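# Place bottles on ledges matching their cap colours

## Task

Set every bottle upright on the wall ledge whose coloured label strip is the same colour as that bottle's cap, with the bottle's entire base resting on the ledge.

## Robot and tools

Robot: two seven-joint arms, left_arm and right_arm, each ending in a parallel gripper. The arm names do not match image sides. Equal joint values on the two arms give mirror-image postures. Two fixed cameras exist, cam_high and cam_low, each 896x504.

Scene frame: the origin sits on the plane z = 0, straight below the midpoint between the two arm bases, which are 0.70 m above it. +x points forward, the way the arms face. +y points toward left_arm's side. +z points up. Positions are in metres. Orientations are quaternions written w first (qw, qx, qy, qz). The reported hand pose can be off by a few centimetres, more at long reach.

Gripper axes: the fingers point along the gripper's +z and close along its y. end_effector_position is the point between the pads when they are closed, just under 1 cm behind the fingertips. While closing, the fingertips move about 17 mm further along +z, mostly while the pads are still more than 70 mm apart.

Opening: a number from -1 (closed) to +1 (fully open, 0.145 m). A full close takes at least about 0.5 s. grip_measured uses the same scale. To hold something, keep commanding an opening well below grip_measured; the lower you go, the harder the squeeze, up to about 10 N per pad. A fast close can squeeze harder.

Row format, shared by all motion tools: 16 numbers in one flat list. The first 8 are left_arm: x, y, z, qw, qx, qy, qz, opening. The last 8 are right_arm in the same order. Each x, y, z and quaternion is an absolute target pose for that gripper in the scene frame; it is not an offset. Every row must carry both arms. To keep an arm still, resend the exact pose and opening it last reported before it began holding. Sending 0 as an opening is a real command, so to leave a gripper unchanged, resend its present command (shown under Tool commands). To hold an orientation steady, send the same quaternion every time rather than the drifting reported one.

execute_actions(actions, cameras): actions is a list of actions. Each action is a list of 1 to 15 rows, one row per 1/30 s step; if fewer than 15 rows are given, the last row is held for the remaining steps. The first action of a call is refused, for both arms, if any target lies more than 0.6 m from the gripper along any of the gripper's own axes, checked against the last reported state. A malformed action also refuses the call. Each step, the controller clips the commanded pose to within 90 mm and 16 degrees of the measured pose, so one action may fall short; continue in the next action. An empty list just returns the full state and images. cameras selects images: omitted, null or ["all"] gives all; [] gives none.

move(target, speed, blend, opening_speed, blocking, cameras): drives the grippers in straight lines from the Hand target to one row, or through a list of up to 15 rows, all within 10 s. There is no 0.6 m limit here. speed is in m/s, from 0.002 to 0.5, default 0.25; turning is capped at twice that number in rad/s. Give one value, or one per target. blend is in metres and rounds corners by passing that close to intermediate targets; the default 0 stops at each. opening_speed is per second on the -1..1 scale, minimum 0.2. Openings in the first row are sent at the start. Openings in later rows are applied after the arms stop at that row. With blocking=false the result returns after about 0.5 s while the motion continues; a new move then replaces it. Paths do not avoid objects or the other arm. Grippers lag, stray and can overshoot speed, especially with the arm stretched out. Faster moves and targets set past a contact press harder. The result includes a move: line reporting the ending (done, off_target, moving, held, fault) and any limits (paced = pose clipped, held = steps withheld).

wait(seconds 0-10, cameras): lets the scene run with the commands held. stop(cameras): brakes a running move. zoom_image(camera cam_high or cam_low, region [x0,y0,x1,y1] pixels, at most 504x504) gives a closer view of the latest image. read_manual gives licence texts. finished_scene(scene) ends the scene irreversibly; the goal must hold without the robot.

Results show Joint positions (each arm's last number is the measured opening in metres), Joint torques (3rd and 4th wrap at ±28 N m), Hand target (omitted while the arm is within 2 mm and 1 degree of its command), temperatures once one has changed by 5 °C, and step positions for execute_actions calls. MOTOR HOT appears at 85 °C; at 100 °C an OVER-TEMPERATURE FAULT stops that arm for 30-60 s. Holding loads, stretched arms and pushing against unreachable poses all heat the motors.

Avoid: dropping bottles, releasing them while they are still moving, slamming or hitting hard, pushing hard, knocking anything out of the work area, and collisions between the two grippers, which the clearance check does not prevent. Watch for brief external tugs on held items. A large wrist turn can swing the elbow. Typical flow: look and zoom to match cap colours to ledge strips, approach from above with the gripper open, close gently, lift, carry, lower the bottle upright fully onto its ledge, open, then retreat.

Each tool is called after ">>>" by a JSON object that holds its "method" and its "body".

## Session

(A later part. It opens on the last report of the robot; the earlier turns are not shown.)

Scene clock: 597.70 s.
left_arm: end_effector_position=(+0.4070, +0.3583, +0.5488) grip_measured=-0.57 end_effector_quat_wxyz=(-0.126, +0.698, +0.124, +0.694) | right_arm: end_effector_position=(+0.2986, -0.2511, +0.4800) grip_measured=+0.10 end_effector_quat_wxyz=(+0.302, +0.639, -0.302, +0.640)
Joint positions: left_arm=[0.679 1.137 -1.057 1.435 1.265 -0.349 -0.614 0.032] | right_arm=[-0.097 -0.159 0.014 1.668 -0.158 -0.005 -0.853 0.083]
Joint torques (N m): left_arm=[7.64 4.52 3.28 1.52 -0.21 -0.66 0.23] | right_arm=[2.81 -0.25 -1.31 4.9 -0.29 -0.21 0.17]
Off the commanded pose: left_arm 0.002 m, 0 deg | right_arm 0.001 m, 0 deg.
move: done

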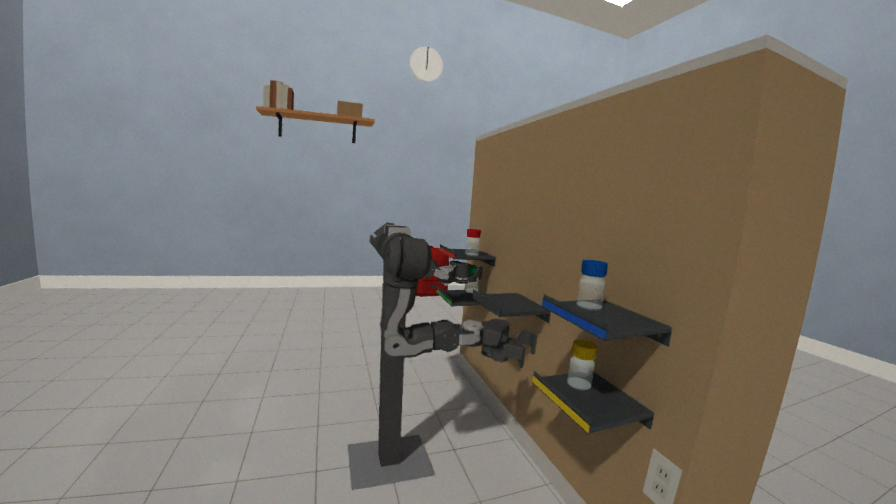

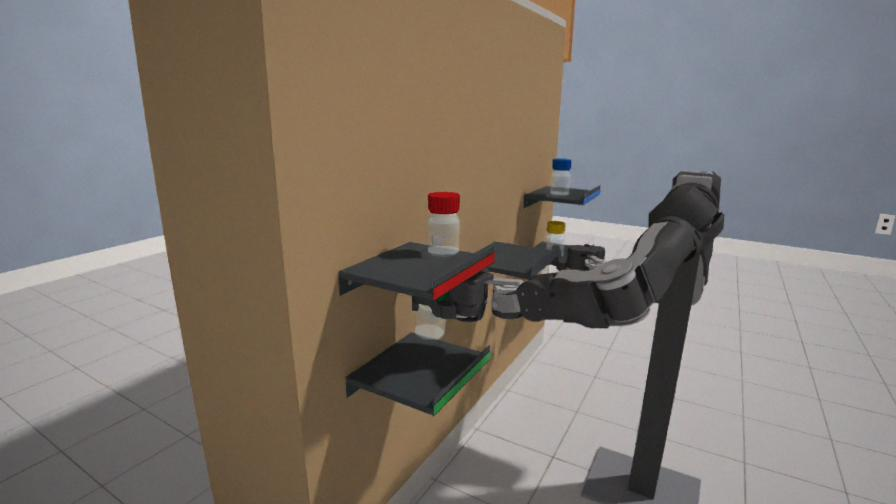

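>>> {"method": "move", "body": {"target": [[0.404,0.357,0.522,-0.123,0.696,0.123,0.696,-0.8,0.299,-0.2505,0.48,0.30,0.64,-0.30,0.64,0.1],[0.404,0.357,0.507,-0.123,0.696,0.123,0.696,-0.8,0.299,-0.2505,0.48,0.30,0.64,-0.30,0.64,0.1]], "speed": [0.05,0.02]}}

>>> {"method": "zoom_image", "body": {"camera": "cam_low", "region": [380, 250, 500, 370]}}

>>> {"method": "zoom_image", "body": {"camera": "cam_high", "region": [420, 220, 520, 330]}}

Scene clock: 611.20 s.
left_arm: end_effector_position=(+0.4055, +0.3600, +0.5178) grip_measured=-0.57 end_effector_quat_wxyz=(-0.125, +0.684, +0.126, +0.707) | right_arm: end_effector_position=(+0.2986, -0.2511, +0.4800) grip_measured=+0.10 end_effector_quat_wxyz=(+0.302, +0.639, -0.302, +0.640)
Joint positions: left_arm=[0.611 1.051 -1.063 1.306 1.214 -0.482 -0.579 0.032] | right_arm=[-0.097 -0.159 0.014 1.668 -0.158 -0.005 -0.853 0.083]
Joint torques (N m): left_arm=[4.71 3.52 1.16 0.94 0.06 -0.23 0.26] | right_arm=[2.57 -0.36 -1.33 4.7 -0.29 -0.18 0.15]
Hand target: left_arm +0.4038, +0.3570, +0.5071; -0.123, +0.696, +0.123, +0.696 | right_arm +0.2990, -0.2505, +0.4800; +0.300, +0.640, -0.300, +0.640
Off the commanded pose: left_arm 0.011 m, 2 deg | right_arm 0.001 m, 0 deg.
move: off_target (left_arm)

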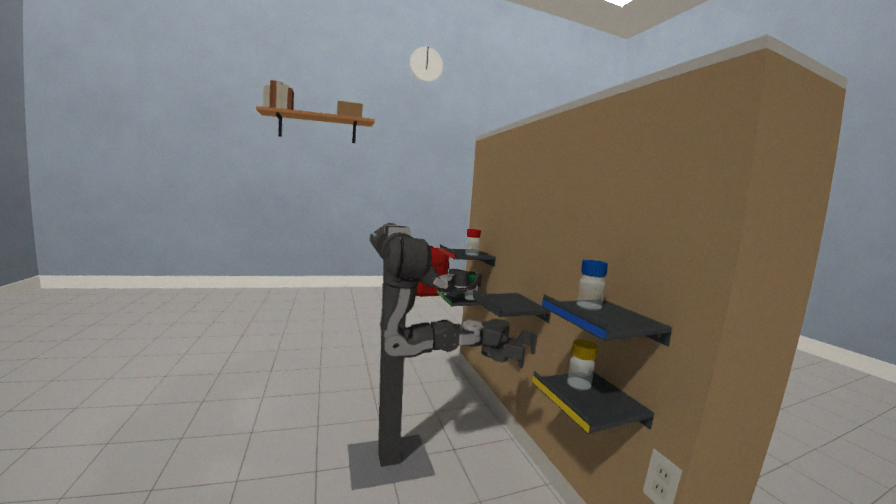

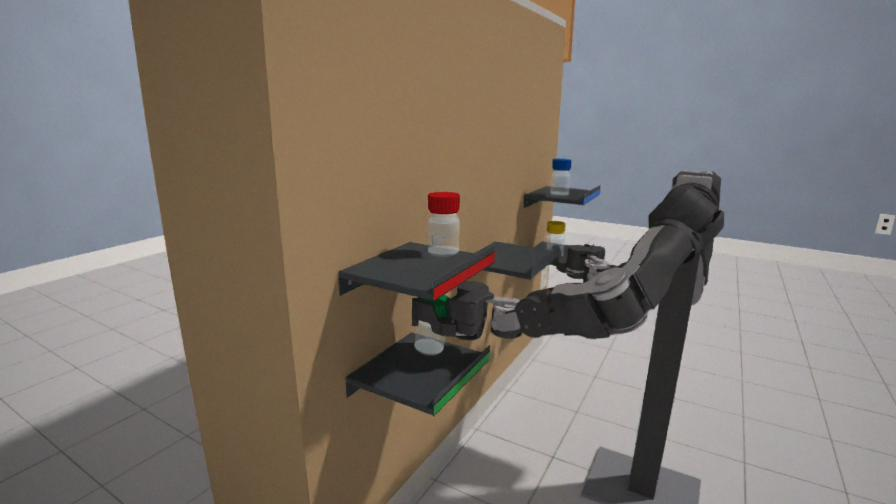

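Scaled by 4.200 from the camera's 896x504 image, which has a finer 1280x720 frame.

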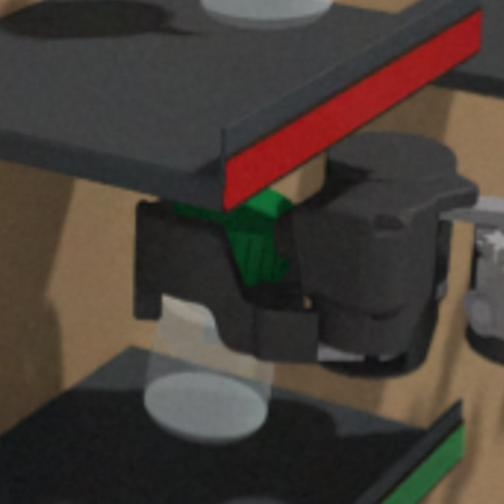

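Scaled by 4.582 from the camera's 896x504 image, which has a finer 1280x720 frame.

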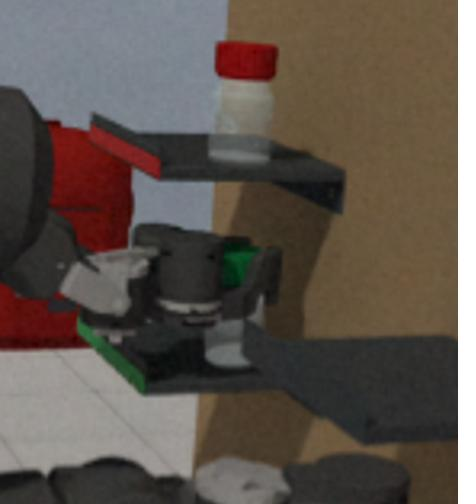

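>>> {"method": "move", "body": {"target": [[0.405,0.358,0.53,-0.123,0.696,0.123,0.696,-0.8,0.299,-0.2505,0.48,0.30,0.64,-0.30,0.64,0.1],[0.410,0.358,0.53,-0.112,0.7545,0.133,0.633,-0.8,0.299,-0.2505,0.48,0.30,0.64,-0.30,0.64,0.1]], "speed": 0.05}}

>>> {"method": "zoom_image", "body": {"camera": "cam_low", "region": [380, 250, 500, 370]}}

>>> {"method": "zoom_image", "body": {"camera": "cam_high", "region": [440, 250, 500, 310]}}

Scene clock: 631.43 s.
left_arm: end_effector_position=(+0.4091, +0.3583, +0.5266) grip_measured=-0.57 end_effector_quat_wxyz=(-0.114, +0.757, +0.134, +0.629) | right_arm: end_effector_position=(+0.2986, -0.2511, +0.4800) grip_measured=+0.10 end_effector_quat_wxyz=(+0.302, +0.639, -0.302, +0.640)
Joint positions: left_arm=[0.711 1.135 -1.06 1.425 1.377 -0.175 -0.578 0.032] | right_arm=[-0.097 -0.159 0.014 1.668 -0.158 -0.005 -0.853 0.083]
Joint torques (N m): left_arm=[8.06 5.5 3.64 2.25 -0.2 -0.65 0.24] | right_arm=[2.73 -0.33 -1.29 4.74 -0.3 -0.19 0.13]
Hand target: left_arm +0.4100, +0.3581, +0.5300; -0.112, +0.754, +0.133, +0.633 | right_arm +0.2990, -0.2505, +0.4800; +0.300, +0.640, -0.300, +0.640
Off the commanded pose: left_arm 0.004 m, 1 deg | right_arm 0.001 m, 0 deg.
move: off_target (left_arm)

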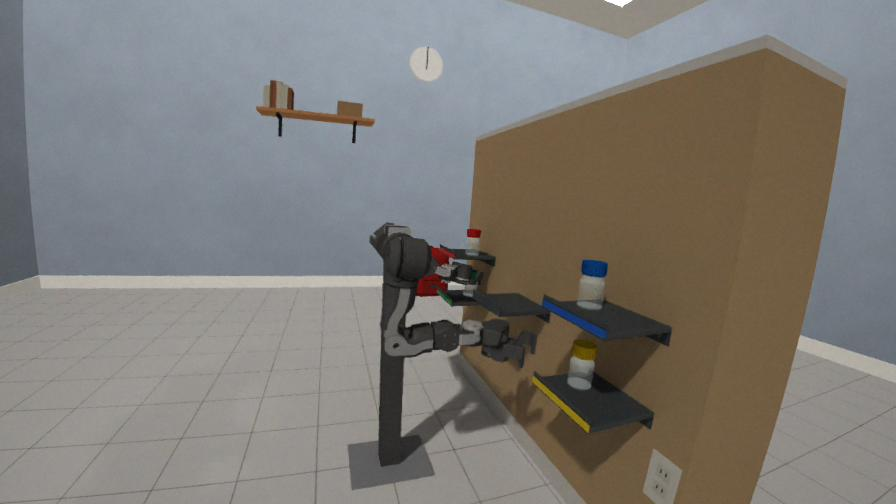

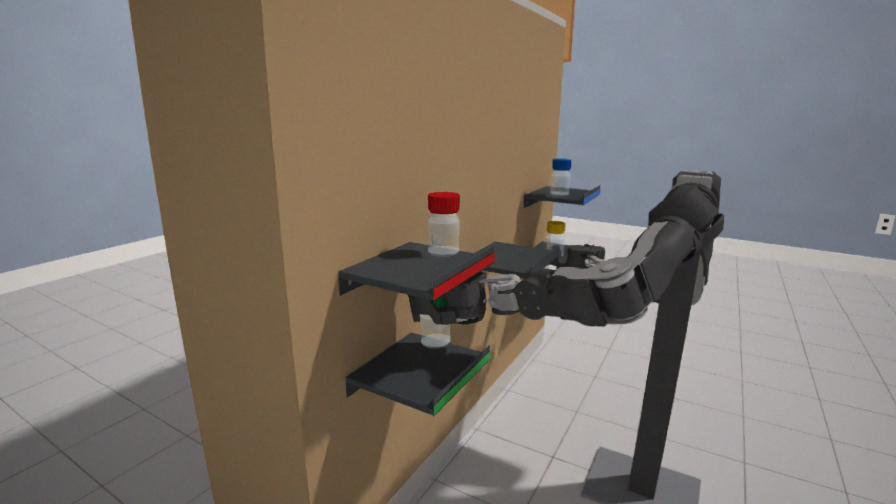

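Scaled by 4.200 from the camera's 896x504 image, which has a finer 1280x720 frame.

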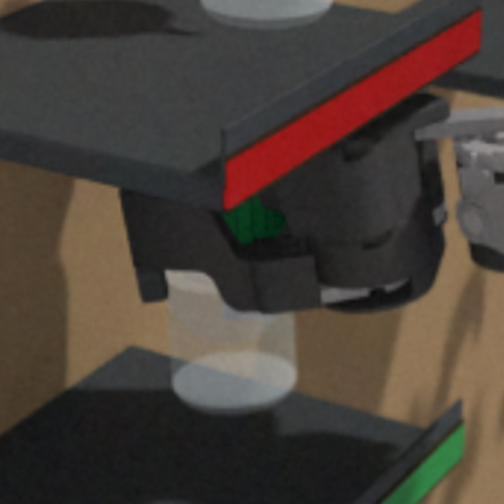

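Scaled by 8.400 from the camera's 896x504 image, which has a finer 1280x720 frame.

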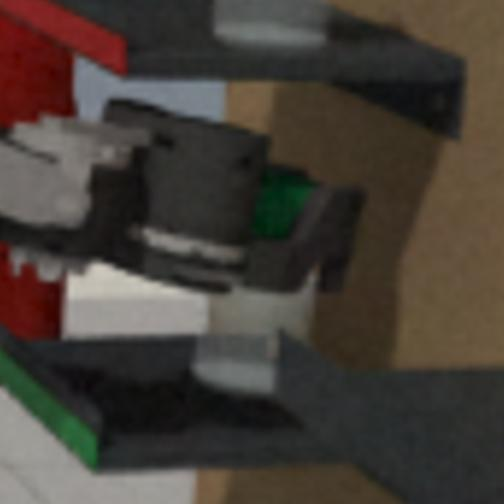

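>>> {"method": "move", "body": {"target": [[0.410,0.358,0.508,-0.112,0.7545,0.133,0.633,-0.8,0.299,-0.2505,0.48,0.30,0.64,-0.30,0.64,0.1]], "speed": 0.02}}

>>> {"method": "zoom_image", "body": {"camera": "cam_low", "region": [380, 250, 500, 370]}}

>>> {"method": "zoom_image", "body": {"camera": "cam_high", "region": [440, 250, 500, 310]}}

Scene clock: 647.47 s.
left_arm: end_effector_position=(+0.4102, +0.3601, +0.5112) grip_measured=-0.57 end_effector_quat_wxyz=(-0.115, +0.753, +0.136, +0.634) | right_arm: end_effector_position=(+0.2986, -0.2511, +0.4800) grip_measured=+0.10 end_effector_quat_wxyz=(+0.302, +0.639, -0.302, +0.640)
Joint positions: left_arm=[0.678 1.092 -1.06 1.361 1.351 -0.229 -0.554 0.032] | right_arm=[-0.097 -0.159 0.014 1.668 -0.158 -0.005 -0.853 0.083]
Joint torques (N m): left_arm=[6.26 4 2.39 1.21 -0.21 -0.71 0.25] | right_arm=[2.73 -0.3 -1.21 4.78 -0.29 -0.17 0.17]
Hand target: left_arm +0.4100, +0.3580, +0.5080; -0.112, +0.754, +0.133, +0.633 | right_arm +0.2990, -0.2505, +0.4800; +0.300, +0.640, -0.300, +0.640
Off the commanded pose: left_arm 0.004 m, 1 deg | right_arm 0.001 m, 0 deg.
move: off_target (left_arm)

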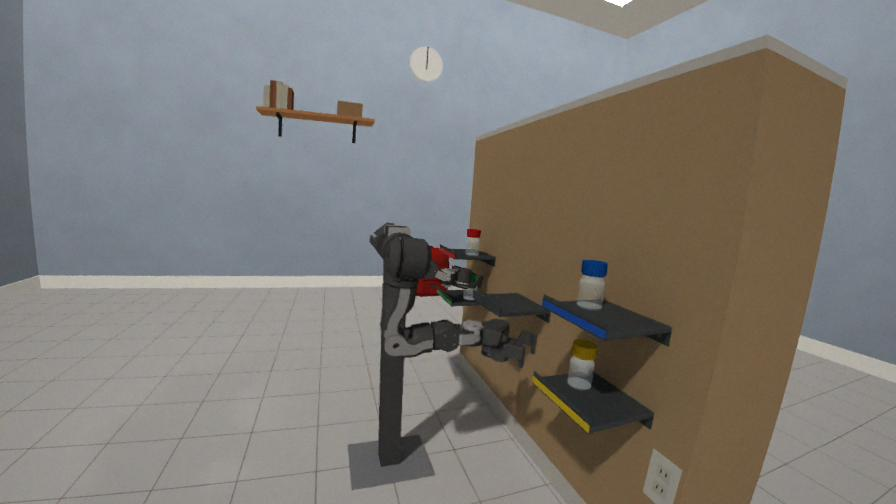

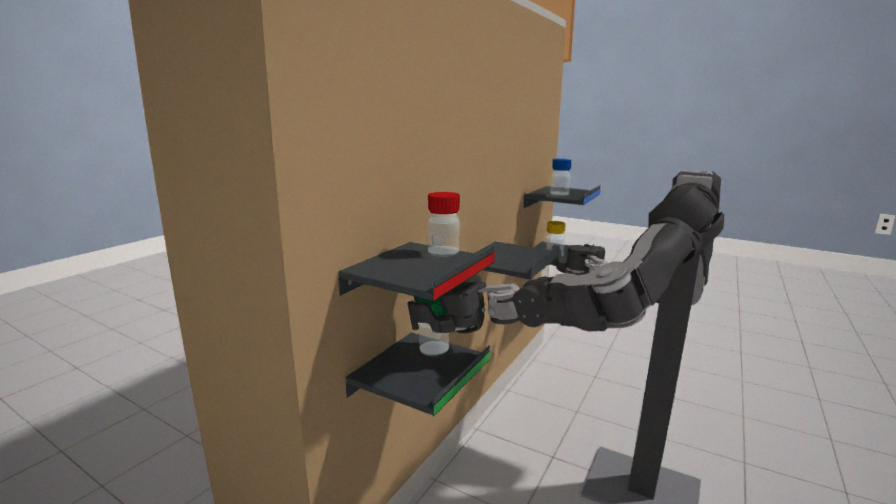

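Scaled by 4.200 from the camera's 896x504 image, which has a finer 1280x720 frame.

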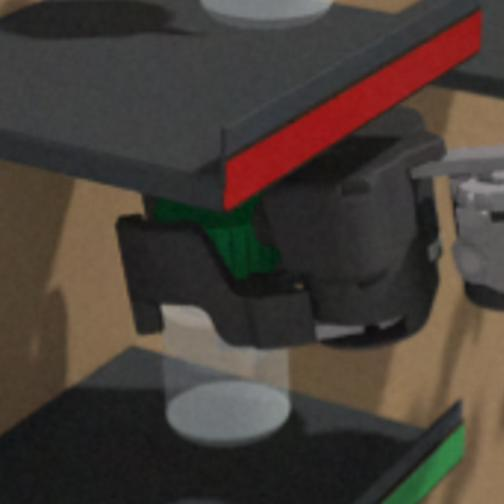

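Scaled by 8.400 from the camera's 896x504 image, which has a finer 1280x720 frame.

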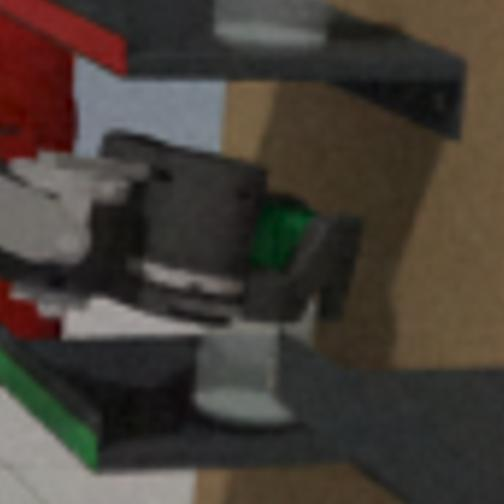

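>>> {"method": "move", "body": {"target": [[0.410,0.358,0.500,-0.112,0.7545,0.133,0.633,-0.8,0.299,-0.2505,0.48,0.30,0.64,-0.30,0.64,0.1]], "speed": 0.02}}

>>> {"method": "zoom_image", "body": {"camera": "cam_low", "region": [380, 250, 500, 370]}}

>>> {"method": "zoom_image", "body": {"camera": "cam_high", "region": [440, 250, 500, 310]}}

Scene clock: 656.53 s.
left_arm: end_effector_position=(+0.4119, +0.3608, +0.5106) grip_measured=-0.57 end_effector_quat_wxyz=(-0.114, +0.743, +0.136, +0.645) | right_arm: end_effector_position=(+0.2986, -0.2511, +0.4800) grip_measured=+0.10 end_effector_quat_wxyz=(+0.302, +0.639, -0.302, +0.640)
Joint positions: left_arm=[0.673 1.077 -1.062 1.336 1.336 -0.267 -0.545 0.032] | right_arm=[-0.097 -0.159 0.014 1.668 -0.158 -0.005 -0.853 0.083]
Joint torques (N m): left_arm=[5.05 3.47 1.32 0.9 0.06 -0.22 0.26] | right_arm=[2.76 -0.41 -1.22 4.82 -0.3 -0.18 0.16]
Hand target: left_arm +0.4098, +0.3578, +0.5001; -0.112, +0.754, +0.133, +0.633 | right_arm +0.2990, -0.2505, +0.4800; +0.300, +0.640, -0.300, +0.640
Off the commanded pose: left_arm 0.011 m, 2 deg | right_arm 0.001 m, 0 deg.
move: off_target (left_arm)

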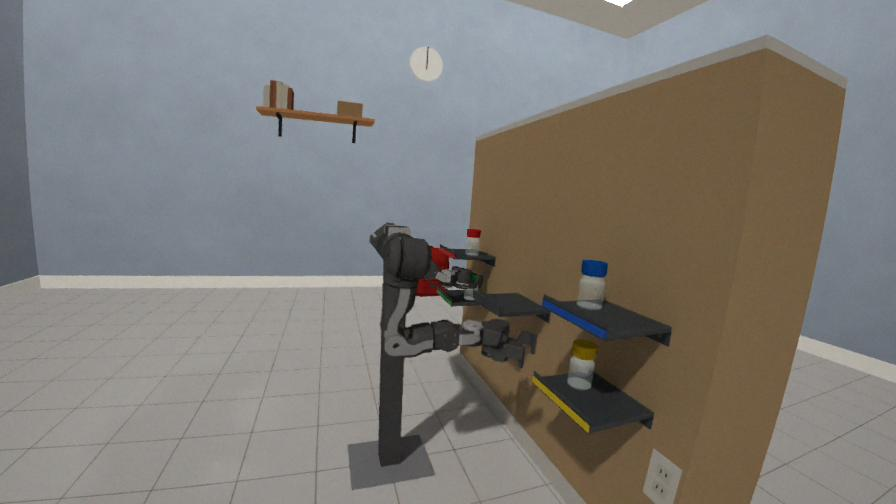

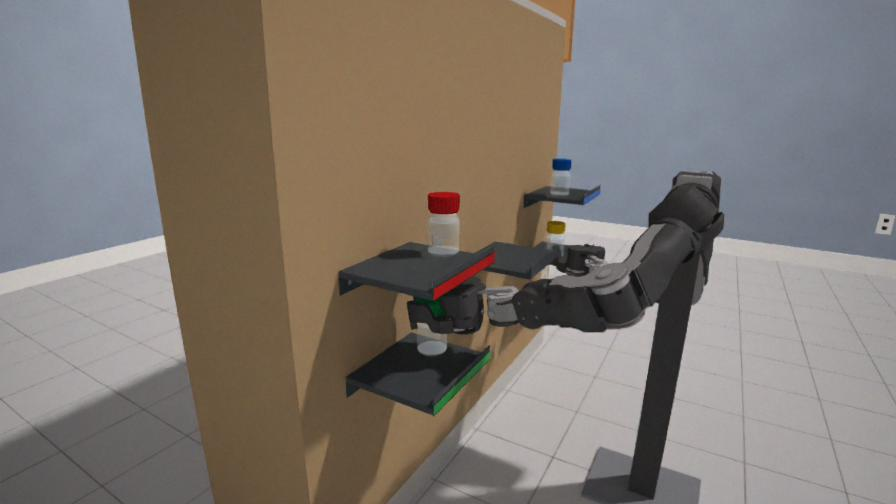

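Scaled by 4.200 from the camera's 896x504 image, which has a finer 1280x720 frame.

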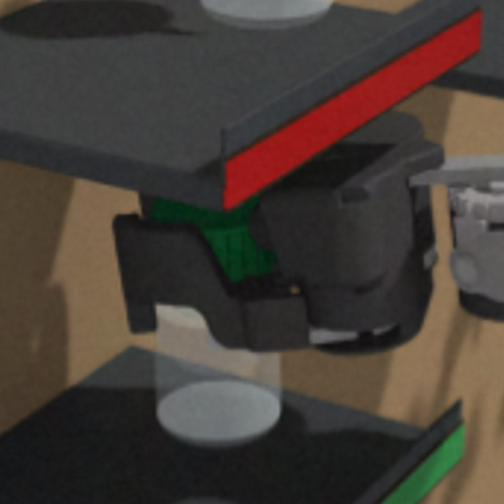

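Scaled by 8.400 from the camera's 896x504 image, which has a finer 1280x720 frame.

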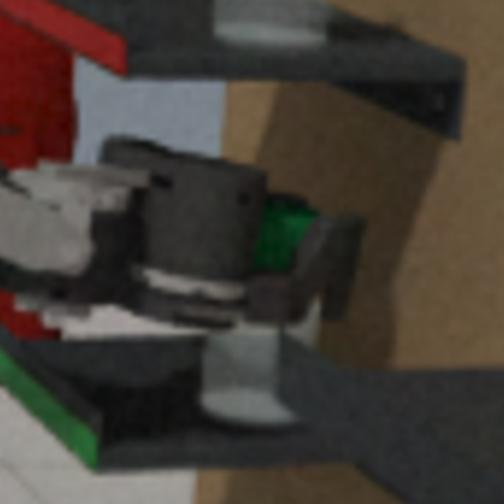

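>>> {"method": "move", "body": {"target": [[0.411,0.36,0.509,-0.113,0.748,0.135,0.639,0.4,0.299,-0.2505,0.48,0.30,0.64,-0.30,0.64,0.1],[0.29,0.316,0.53,-0.113,0.748,0.135,0.639,0.4,0.299,-0.2505,0.48,0.30,0.64,-0.30,0.64,0.1],[0.262,0.28,0.53,-0.123,0.696,0.123,0.696,0.4,0.28,-0.23,0.48,0.30,0.64,-0.30,0.64,0.1]], "speed": 0.07, "opening_speed": 0.5}}

>>> {"method": "zoom_image", "body": {"camera": "cam_low", "region": [320, 130, 620, 420]}}

>>> {"method": "zoom_image", "body": {"camera": "cam_high", "region": [430, 210, 670, 440]}}

Scene clock: 676.87 s.
left_arm: end_effector_position=(+0.2629, +0.2805, +0.5312) grip_measured=+0.40 end_effector_quat_wxyz=(-0.123, +0.695, +0.121, +0.698) | right_arm: end_effector_position=(+0.2807, -0.2300, +0.4788) grip_measured=+0.10 end_effector_quat_wxyz=(+0.300, +0.643, -0.298, +0.639)
Joint positions: left_arm=[0.169 1.376 -1.12 2.13 0.768 -0.611 -1.306 0.105] | right_arm=[-0.186 -0.176 -0.076 1.726 -0.186 -0.014 -0.919 0.083]
Joint torques (N m): left_arm=[2.62 4.42 1.48 3.41 -0.33 -0.22 -0.04] | right_arm=[2.33 -1.17 -1.44 4.79 -0.45 -0.37 -0.15]
Off the commanded pose: left_arm 0.002 m, 0 deg | right_arm 0.001 m, 0 deg.
joint sent to its limit (right arm) — joint 2 (shoulder roll), lower limit. The joint targets still meet the commanded pose.
move: done

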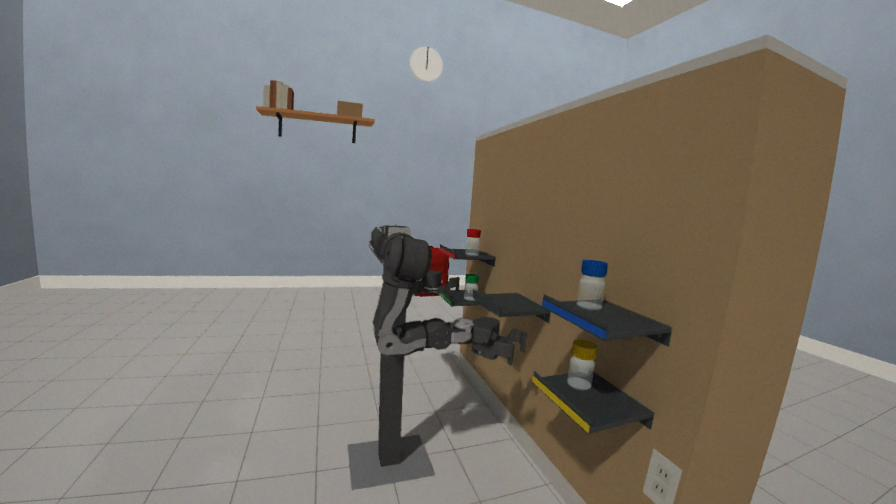

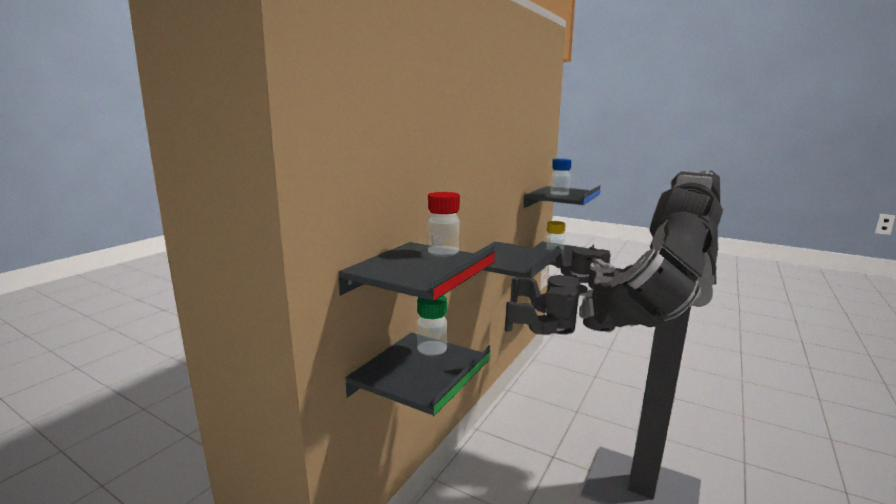

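Scaled by 1.680 from the camera's 896x504 image, which has a finer 1280x720 frame.

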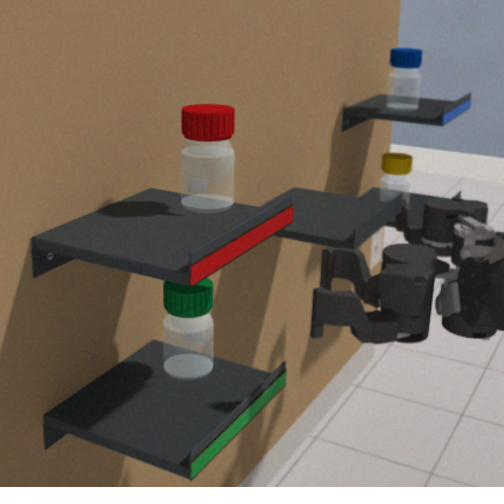

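Scaled by 2.100 from the camera's 896x504 image, which has a finer 1280x720 frame.

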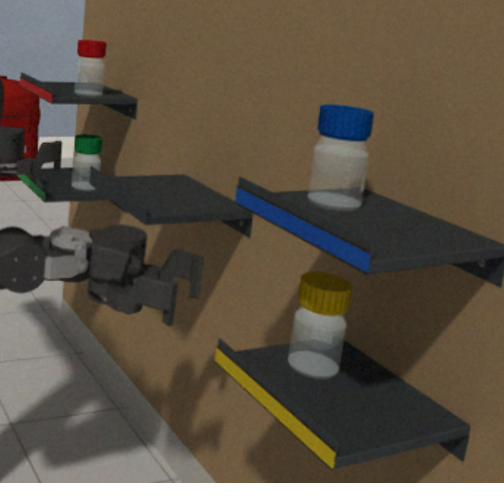

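All four are standing on their matching ledges.

>>> {"method": "finished_scene", "body": {"scene": 2}}

The scene is finished: the task was done.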